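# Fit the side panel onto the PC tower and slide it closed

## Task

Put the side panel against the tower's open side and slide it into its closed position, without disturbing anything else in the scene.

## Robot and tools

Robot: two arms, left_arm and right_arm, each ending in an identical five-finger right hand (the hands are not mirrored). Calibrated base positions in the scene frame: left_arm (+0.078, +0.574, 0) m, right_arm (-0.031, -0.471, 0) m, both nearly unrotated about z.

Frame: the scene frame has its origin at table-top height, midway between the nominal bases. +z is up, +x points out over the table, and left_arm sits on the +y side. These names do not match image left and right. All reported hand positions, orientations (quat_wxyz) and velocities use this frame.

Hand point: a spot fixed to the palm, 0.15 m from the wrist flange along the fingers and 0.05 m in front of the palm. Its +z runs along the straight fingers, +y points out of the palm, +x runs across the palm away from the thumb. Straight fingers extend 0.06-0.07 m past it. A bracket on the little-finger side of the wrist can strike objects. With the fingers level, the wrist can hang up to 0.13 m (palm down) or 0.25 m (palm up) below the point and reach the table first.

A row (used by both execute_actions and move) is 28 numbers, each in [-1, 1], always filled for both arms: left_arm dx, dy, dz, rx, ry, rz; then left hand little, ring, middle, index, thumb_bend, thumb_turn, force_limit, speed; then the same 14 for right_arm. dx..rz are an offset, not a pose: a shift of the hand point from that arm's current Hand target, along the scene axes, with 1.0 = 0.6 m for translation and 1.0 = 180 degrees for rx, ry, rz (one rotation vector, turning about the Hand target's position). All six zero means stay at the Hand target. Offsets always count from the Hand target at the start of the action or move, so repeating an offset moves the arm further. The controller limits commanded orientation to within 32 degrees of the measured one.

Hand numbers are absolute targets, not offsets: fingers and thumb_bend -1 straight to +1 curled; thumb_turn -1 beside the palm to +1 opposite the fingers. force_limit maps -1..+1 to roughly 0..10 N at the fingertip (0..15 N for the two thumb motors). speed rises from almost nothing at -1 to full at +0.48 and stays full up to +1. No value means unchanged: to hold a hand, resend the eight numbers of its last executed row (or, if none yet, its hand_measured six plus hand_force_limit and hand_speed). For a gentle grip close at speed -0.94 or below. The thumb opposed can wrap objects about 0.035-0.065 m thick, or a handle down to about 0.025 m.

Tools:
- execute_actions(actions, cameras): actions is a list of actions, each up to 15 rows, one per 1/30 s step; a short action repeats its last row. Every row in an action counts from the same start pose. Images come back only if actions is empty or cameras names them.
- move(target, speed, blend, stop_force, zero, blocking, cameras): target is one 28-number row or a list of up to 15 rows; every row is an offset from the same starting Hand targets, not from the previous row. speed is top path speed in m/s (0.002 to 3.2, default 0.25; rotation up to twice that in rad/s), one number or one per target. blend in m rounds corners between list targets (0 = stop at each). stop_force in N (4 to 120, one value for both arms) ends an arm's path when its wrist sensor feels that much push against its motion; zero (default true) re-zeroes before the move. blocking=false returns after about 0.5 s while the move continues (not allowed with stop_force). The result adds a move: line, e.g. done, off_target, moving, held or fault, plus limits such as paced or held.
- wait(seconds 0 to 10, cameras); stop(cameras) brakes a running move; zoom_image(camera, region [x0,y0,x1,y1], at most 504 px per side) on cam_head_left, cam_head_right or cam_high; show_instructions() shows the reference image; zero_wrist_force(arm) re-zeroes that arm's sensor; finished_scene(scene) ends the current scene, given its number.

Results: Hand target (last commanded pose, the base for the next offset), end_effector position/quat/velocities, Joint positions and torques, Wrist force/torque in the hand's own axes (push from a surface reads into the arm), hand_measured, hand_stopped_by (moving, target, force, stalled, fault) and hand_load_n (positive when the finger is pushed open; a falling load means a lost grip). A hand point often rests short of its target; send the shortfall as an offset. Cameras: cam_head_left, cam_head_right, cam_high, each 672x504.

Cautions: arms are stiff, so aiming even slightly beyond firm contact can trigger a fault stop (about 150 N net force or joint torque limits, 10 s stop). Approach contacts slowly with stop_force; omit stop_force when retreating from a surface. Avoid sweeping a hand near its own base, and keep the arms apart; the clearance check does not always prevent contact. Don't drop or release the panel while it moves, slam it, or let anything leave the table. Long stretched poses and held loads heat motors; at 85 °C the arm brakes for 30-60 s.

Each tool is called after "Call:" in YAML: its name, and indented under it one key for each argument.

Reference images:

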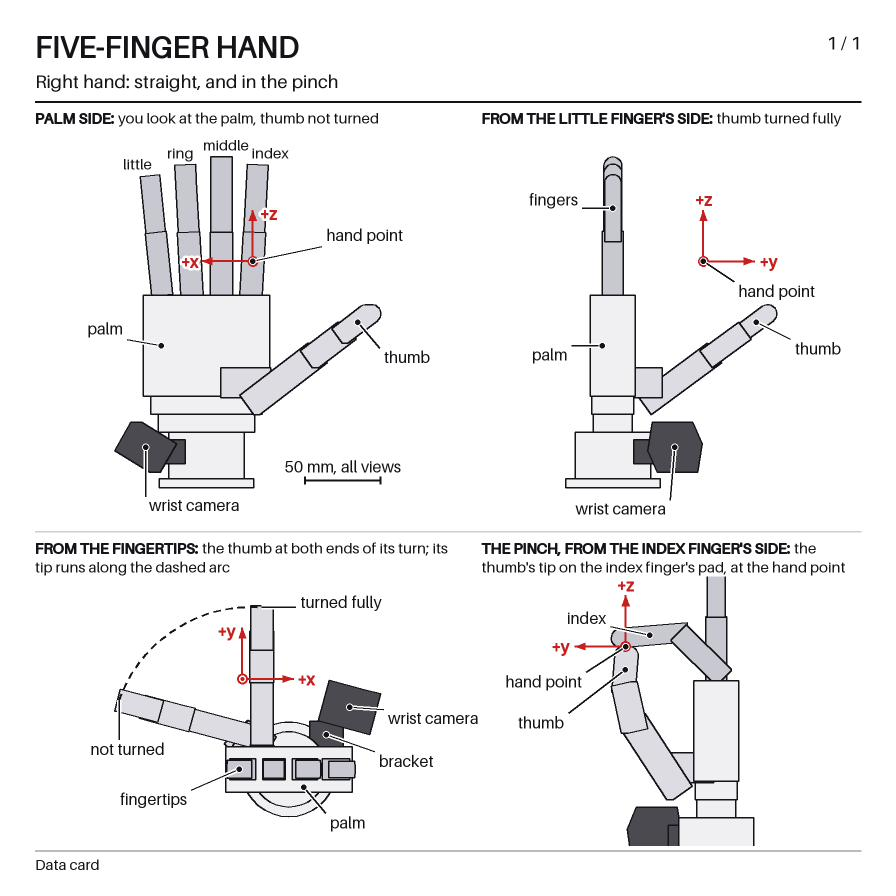

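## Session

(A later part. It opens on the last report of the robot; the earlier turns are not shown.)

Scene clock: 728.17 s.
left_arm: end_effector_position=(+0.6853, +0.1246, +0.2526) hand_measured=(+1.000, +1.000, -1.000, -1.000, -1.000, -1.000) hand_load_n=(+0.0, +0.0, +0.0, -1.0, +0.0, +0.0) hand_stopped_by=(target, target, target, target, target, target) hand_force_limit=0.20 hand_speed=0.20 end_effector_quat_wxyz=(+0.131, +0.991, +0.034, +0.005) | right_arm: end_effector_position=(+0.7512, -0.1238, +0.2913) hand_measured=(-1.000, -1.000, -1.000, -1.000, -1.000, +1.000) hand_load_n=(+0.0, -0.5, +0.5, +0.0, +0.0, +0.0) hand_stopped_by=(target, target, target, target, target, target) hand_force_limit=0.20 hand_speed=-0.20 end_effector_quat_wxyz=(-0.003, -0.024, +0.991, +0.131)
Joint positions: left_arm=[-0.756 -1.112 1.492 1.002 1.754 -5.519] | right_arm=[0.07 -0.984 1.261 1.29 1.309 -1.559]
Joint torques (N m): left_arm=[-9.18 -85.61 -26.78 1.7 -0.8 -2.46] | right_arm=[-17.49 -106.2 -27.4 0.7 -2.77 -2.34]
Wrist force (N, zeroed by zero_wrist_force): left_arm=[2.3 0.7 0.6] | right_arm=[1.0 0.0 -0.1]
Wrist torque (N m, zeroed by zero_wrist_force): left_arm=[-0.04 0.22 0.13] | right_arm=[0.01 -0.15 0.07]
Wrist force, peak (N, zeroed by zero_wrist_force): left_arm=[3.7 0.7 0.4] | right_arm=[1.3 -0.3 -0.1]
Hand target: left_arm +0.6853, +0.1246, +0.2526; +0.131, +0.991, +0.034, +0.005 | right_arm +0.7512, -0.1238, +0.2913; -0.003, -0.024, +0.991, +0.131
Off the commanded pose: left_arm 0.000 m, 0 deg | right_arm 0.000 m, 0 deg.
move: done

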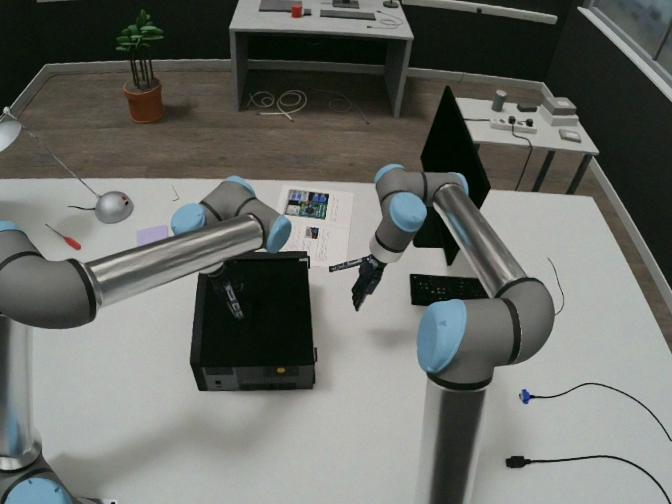

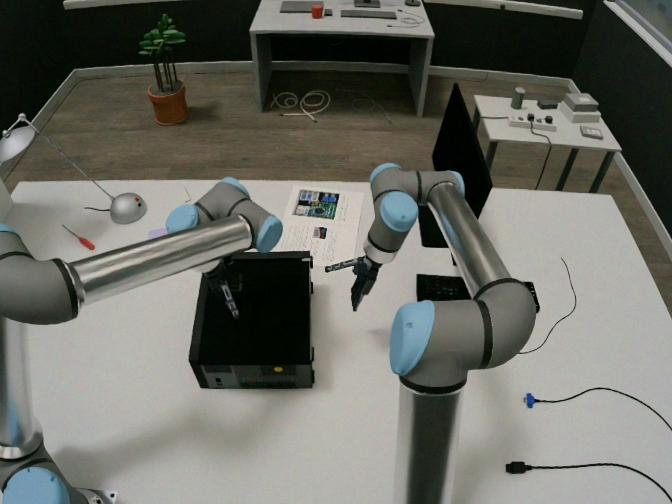

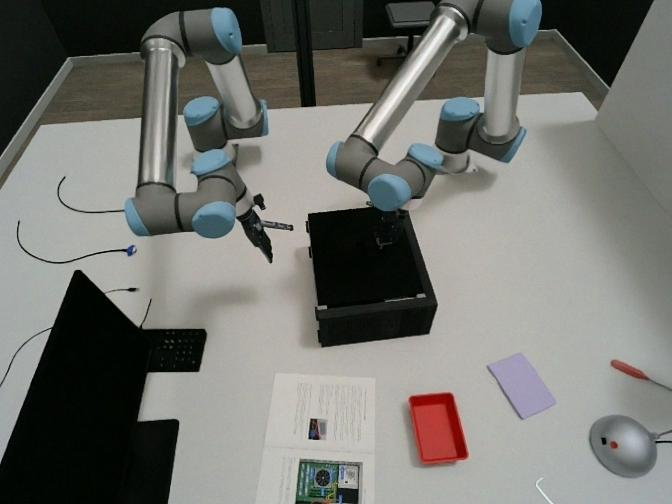

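Call:
move:
  target:
    - [0,0.0015,-0.0033,0,0,0,1,1,-1,-1,-1,-1,0.2,0.2,0,0,0,0,0,0,-1,-1,-1,-1,-1,1,0.2,-0.2]
    - [0.02,0.0025,-0.0033,0,0,0,1,1,-1,-1,-1,-1,0.2,0.2,0,0,0,0,0,0,-1,-1,-1,-1,-1,1,0.2,-0.2]
  speed: 0.03

Call:
move:
  target: [0.09,0.0045,0,0,0,0,1,1,-1,-1,-1,-1,0.2,0.2,0,0,0,0,0,0,-1,-1,-1,-1,-1,1,0.2,-0.2]
  speed: 0.01
  stop_force: 18
  cameras: ["all"]

Call:
zoom_image:
  camera: "cam_head_left"
  region: [180, 240, 330, 390]

Call:
zoom_image:
  camera: "cam_high"
  region: [290, 190, 450, 320]

Scene clock: 737.07 s.
left_arm: end_effector_position=(+0.6972, +0.1261, +0.2506) hand_measured=(+1.000, +1.000, -1.000, -1.000, -1.000, -1.000) hand_load_n=(+0.0, +0.0, +0.0, +0.0, +0.0, +0.0) hand_stopped_by=(target, target, target, target, target, target) hand_force_limit=0.20 hand_speed=0.20 end_effector_quat_wxyz=(+0.131, +0.991, +0.034, +0.005) end_effector_velocity=(+0.002, -0.001, +0.000) end_effector_angular_velocity=(-0.001, -0.001, +0.000) | right_arm: end_effector_position=(+0.7512, -0.1238, +0.2913) hand_measured=(-1.000, -1.000, -1.000, -1.000, -1.000, +1.000) hand_load_n=(+0.0, +0.0, +0.0, +0.0, +0.0, +0.0) hand_stopped_by=(target, target, target, target, target, target) hand_force_limit=0.20 hand_speed=-0.20 end_effector_quat_wxyz=(-0.003, -0.024, +0.991, +0.131)
Joint positions: left_arm=[-0.743 -1.094 1.471 1.009 1.756 -5.507] | right_arm=[0.07 -0.984 1.261 1.29 1.309 -1.559]
Joint velocities: left_arm=[0.001 0.003 -0.005 0.001 0 0.001] | right_arm=[within noise]
Joint torques (N m): left_arm=[13.38 -54.63 -50.2 6.58 3.69 2.82] | right_arm=[-17.15 -104.81 -27.77 0.27 -2.64 -2.42]
Wrist force (N, zeroed by zero_wrist_force): left_arm=[-0.2 0.2 -0.1] | right_arm=[0.8 -0.3 -0.6]
Wrist torque (N m, zeroed by zero_wrist_force): left_arm=[0.04 0.04 -0.24] | right_arm=[-0.01 -0.11 0.06]
Wrist force, peak (N, zeroed by zero_wrist_force): left_arm=[4.0 1.3 -1.8] | right_arm=[1.2 -0.2 -0.5]
Hand target: left_arm +0.6973, +0.1261, +0.2506; +0.131, +0.991, +0.034, +0.005 | right_arm +0.7512, -0.1238, +0.2913; -0.003, -0.024, +0.991, +0.131
Off the commanded pose: left_arm 0.000 m, 0 deg | right_arm 0.000 m, 0 deg.
move: done

Scene clock: 740.73 s.
left_arm: end_effector_position=(+0.7224, +0.1274, +0.2506) hand_measured=(+1.000, +1.000, -1.000, -1.000, -1.000, -1.000) hand_load_n=(+0.0, +0.0, -1.0, +0.0, +0.0, +0.0) hand_stopped_by=(target, target, target, target, target, target) hand_force_limit=0.20 hand_speed=0.20 end_effector_quat_wxyz=(+0.131, +0.991, +0.034, +0.005) | right_arm: end_effector_position=(+0.7512, -0.1238, +0.2913) hand_measured=(-1.000, -1.000, -1.000, -1.000, -1.000, +1.000) hand_load_n=(+0.0, +0.0, +0.0, +0.0, -0.5, +0.0) hand_stopped_by=(target, target, target, target, target, target) hand_force_limit=0.20 hand_speed=-0.20 end_effector_quat_wxyz=(-0.003, -0.024, +0.991, +0.131)
Joint positions: left_arm=[-0.719 -1.059 1.417 1.032 1.761 -5.482] | right_arm=[0.07 -0.984 1.261 1.29 1.309 -1.559]
Joint torques (N m): left_arm=[-0.96 -87.59 -34.91 -3.25 -6.2 -2.47] | right_arm=[-18.33 -104.82 -27.79 0.49 -2.63 -2.24]
Wrist force (N, zeroed by zero_wrist_force): left_arm=[-16.5 0.7 -1.9] | right_arm=[0.5 -0.2 -0.5]
Wrist torque (N m, zeroed by zero_wrist_force): left_arm=[0.01 -0.97 -1.20] | right_arm=[0.00 -0.07 0.04]
Wrist force, peak (N, zeroed by zero_wrist_force): left_arm=[-23.5 1.0 -3.5] | right_arm=[1.2 -0.4 -0.2]
Hand target: left_arm +0.7224, +0.1274, +0.2506; +0.131, +0.991, +0.034, +0.005 (not the last commanded pose) | right_arm +0.7512, -0.1238, +0.2913; -0.003, -0.024, +0.991, +0.131
Off the commanded pose: left_arm 0.029 m, 0 deg | right_arm 0.000 m, 0 deg.
move: contact (left_arm)

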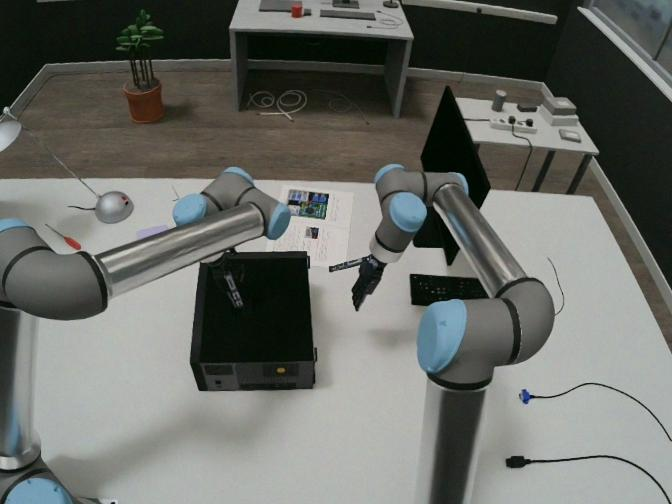

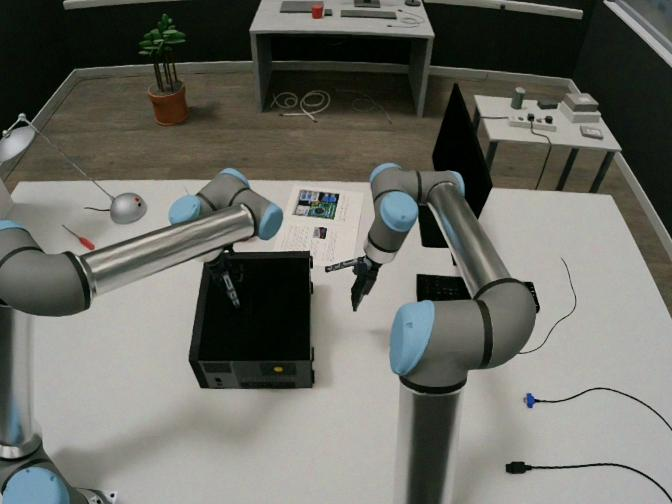

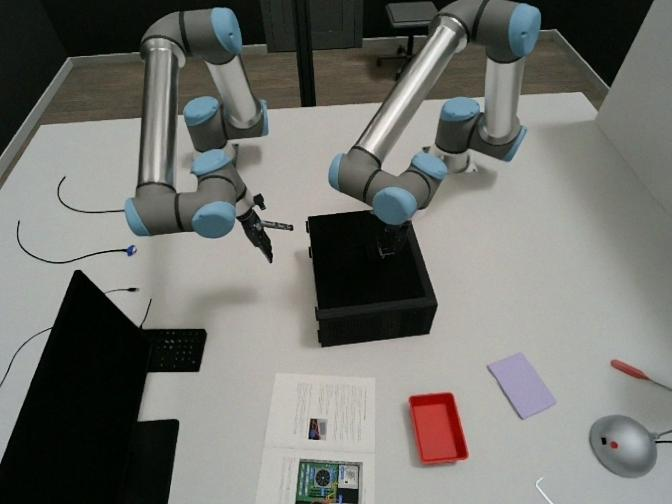

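Scaled by 3.360 from the camera's 672x504 image, which has a finer 960x720 frame.

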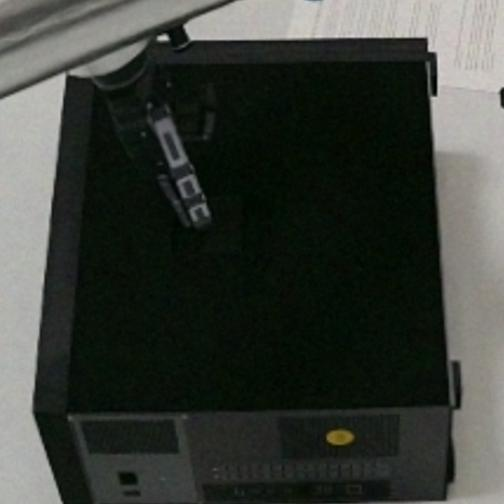

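Scaled by 3.150 from the camera's 672x504 image, which has a finer 960x720 frame.

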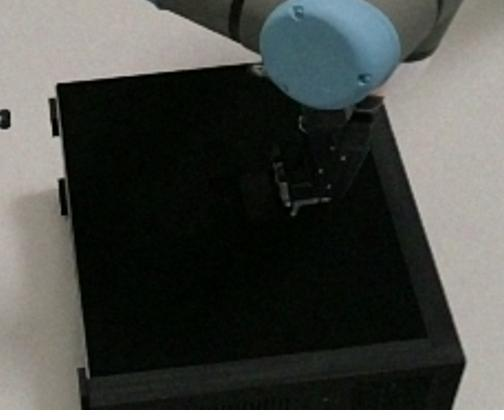

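Closed flush. Retreat and verify.

Call:
move:
  target:
    - [-0.008,0,0,0,0,0,1,1,-1,-1,-1,-1,0.2,0.2,0,0,0,0,0,0,-1,-1,-1,-1,-1,1,0.2,-0.2]
    - [-0.008,0,0.12,0,0,0,1,1,-1,-1,-1,-1,0.2,0.2,0,0,0,0,0,0,-1,-1,-1,-1,-1,1,0.2,-0.2]
    - [-0.008,0.3,0.14,0,0,0,1,1,-1,-1,-1,-1,0.2,0.2,0,0,0,0,0,0,-1,-1,-1,-1,-1,1,0.2,-0.2]
  speed: [0.05,0.12,0.25]
  blend: [0.001,0.02,0]
  cameras: ["all"]

Call:
zoom_image:
  camera: "cam_head_left"
  region: [180, 240, 330, 390]

Call:
zoom_image:
  camera: "cam_high"
  region: [290, 190, 450, 320]

Scene clock: 748.07 s.
left_arm: end_effector_position=(+0.7176, +0.3072, +0.3346) hand_measured=(+1.000, +1.000, -1.000, -1.000, -1.000, -1.000) hand_load_n=(+0.0, +0.0, +0.0, +0.0, +0.0, +0.0) hand_stopped_by=(target, target, target, target, target, target) hand_force_limit=0.20 hand_speed=0.20 end_effector_quat_wxyz=(+0.131, +0.991, +0.034, +0.005) | right_arm: end_effector_position=(+0.7512, -0.1238, +0.2913) hand_measured=(-1.000, -1.000, -1.000, -1.000, -1.000, +1.000) hand_load_n=(+0.0, +0.0, +0.0, +0.0, +0.0, +0.0) hand_stopped_by=(target, target, target, target, target, target) hand_force_limit=0.20 hand_speed=-0.20 end_effector_quat_wxyz=(-0.003, -0.024, +0.991, +0.131)
Joint positions: left_arm=[-0.502 -1.199 1.479 1.154 1.795 -5.263] | right_arm=[0.07 -0.984 1.261 1.29 1.309 -1.559]
Joint torques (N m): left_arm=[11.86 -79 -29.75 6.1 3.3 3.21] | right_arm=[-19.05 -103.56 -28.22 0.31 -2.43 -2.41]
Wrist force (N, zeroed by zero_wrist_force): left_arm=[-0.8 0.5 0.0] | right_arm=[1.1 -0.3 -0.2]
Wrist torque (N m, zeroed by zero_wrist_force): left_arm=[0.10 0.10 -0.27] | right_arm=[-0.04 -0.16 0.08]
Wrist force, peak (N, zeroed by zero_wrist_force): left_arm=[-16.8 1.0 -1.6] | right_arm=[1.2 0.0 -0.5]
Hand target: left_arm +0.7176, +0.3074, +0.3346; +0.131, +0.991, +0.034, +0.005 | right_arm +0.7512, -0.1238, +0.2913; -0.003, -0.024, +0.991, +0.131
Off the commanded pose: left_arm 0.000 m, 0 deg | right_arm 0.000 m, 0 deg.
move: done

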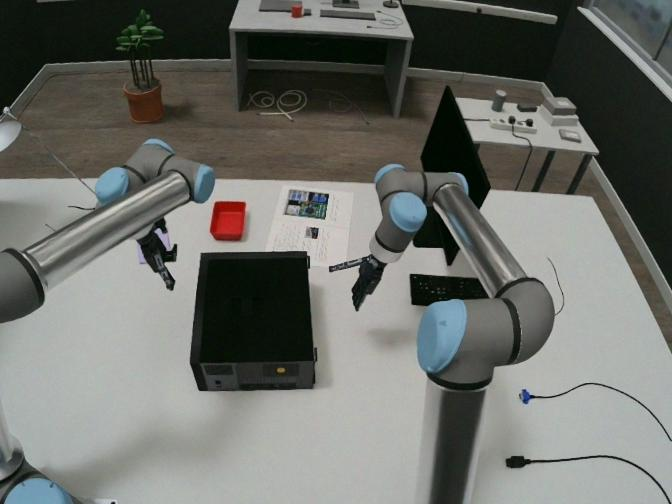

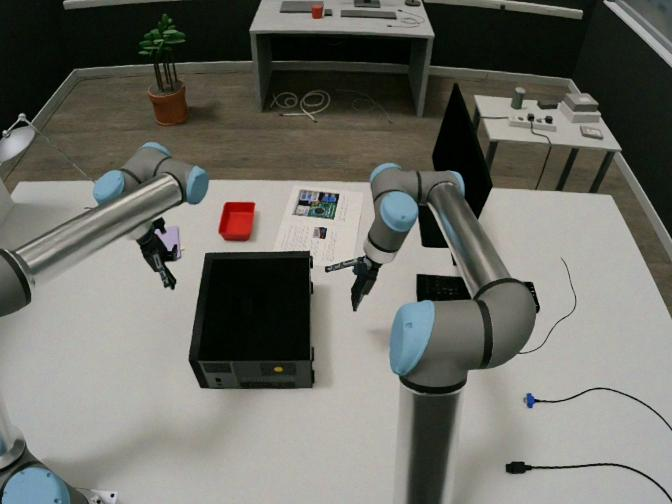

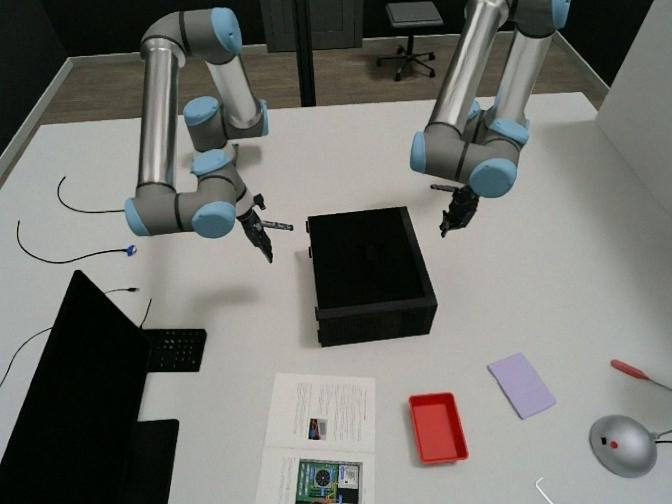

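Scaled by 3.360 from the camera's 672x504 image, which has a finer 960x720 frame.

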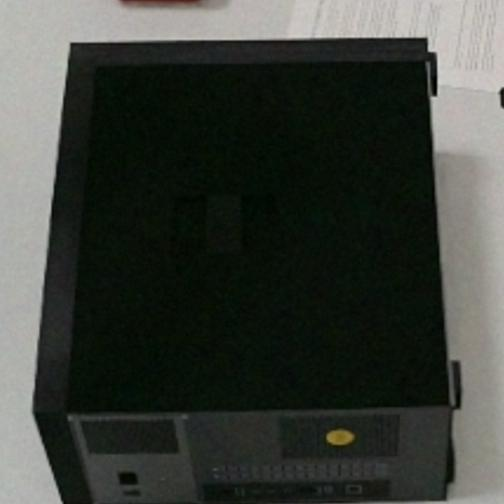

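Scaled by 3.150 from the camera's 672x504 image, which has a finer 960x720 frame.

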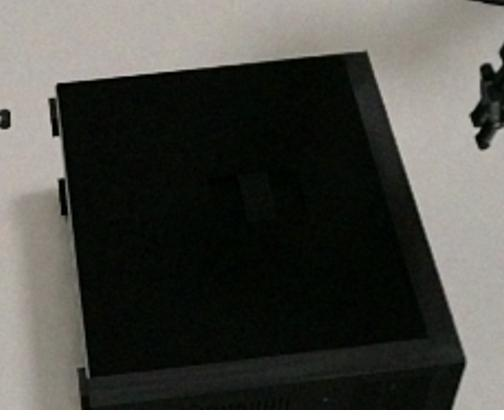

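Call:
finished_scene:
  scene: 2

The scene is finished: the task was done.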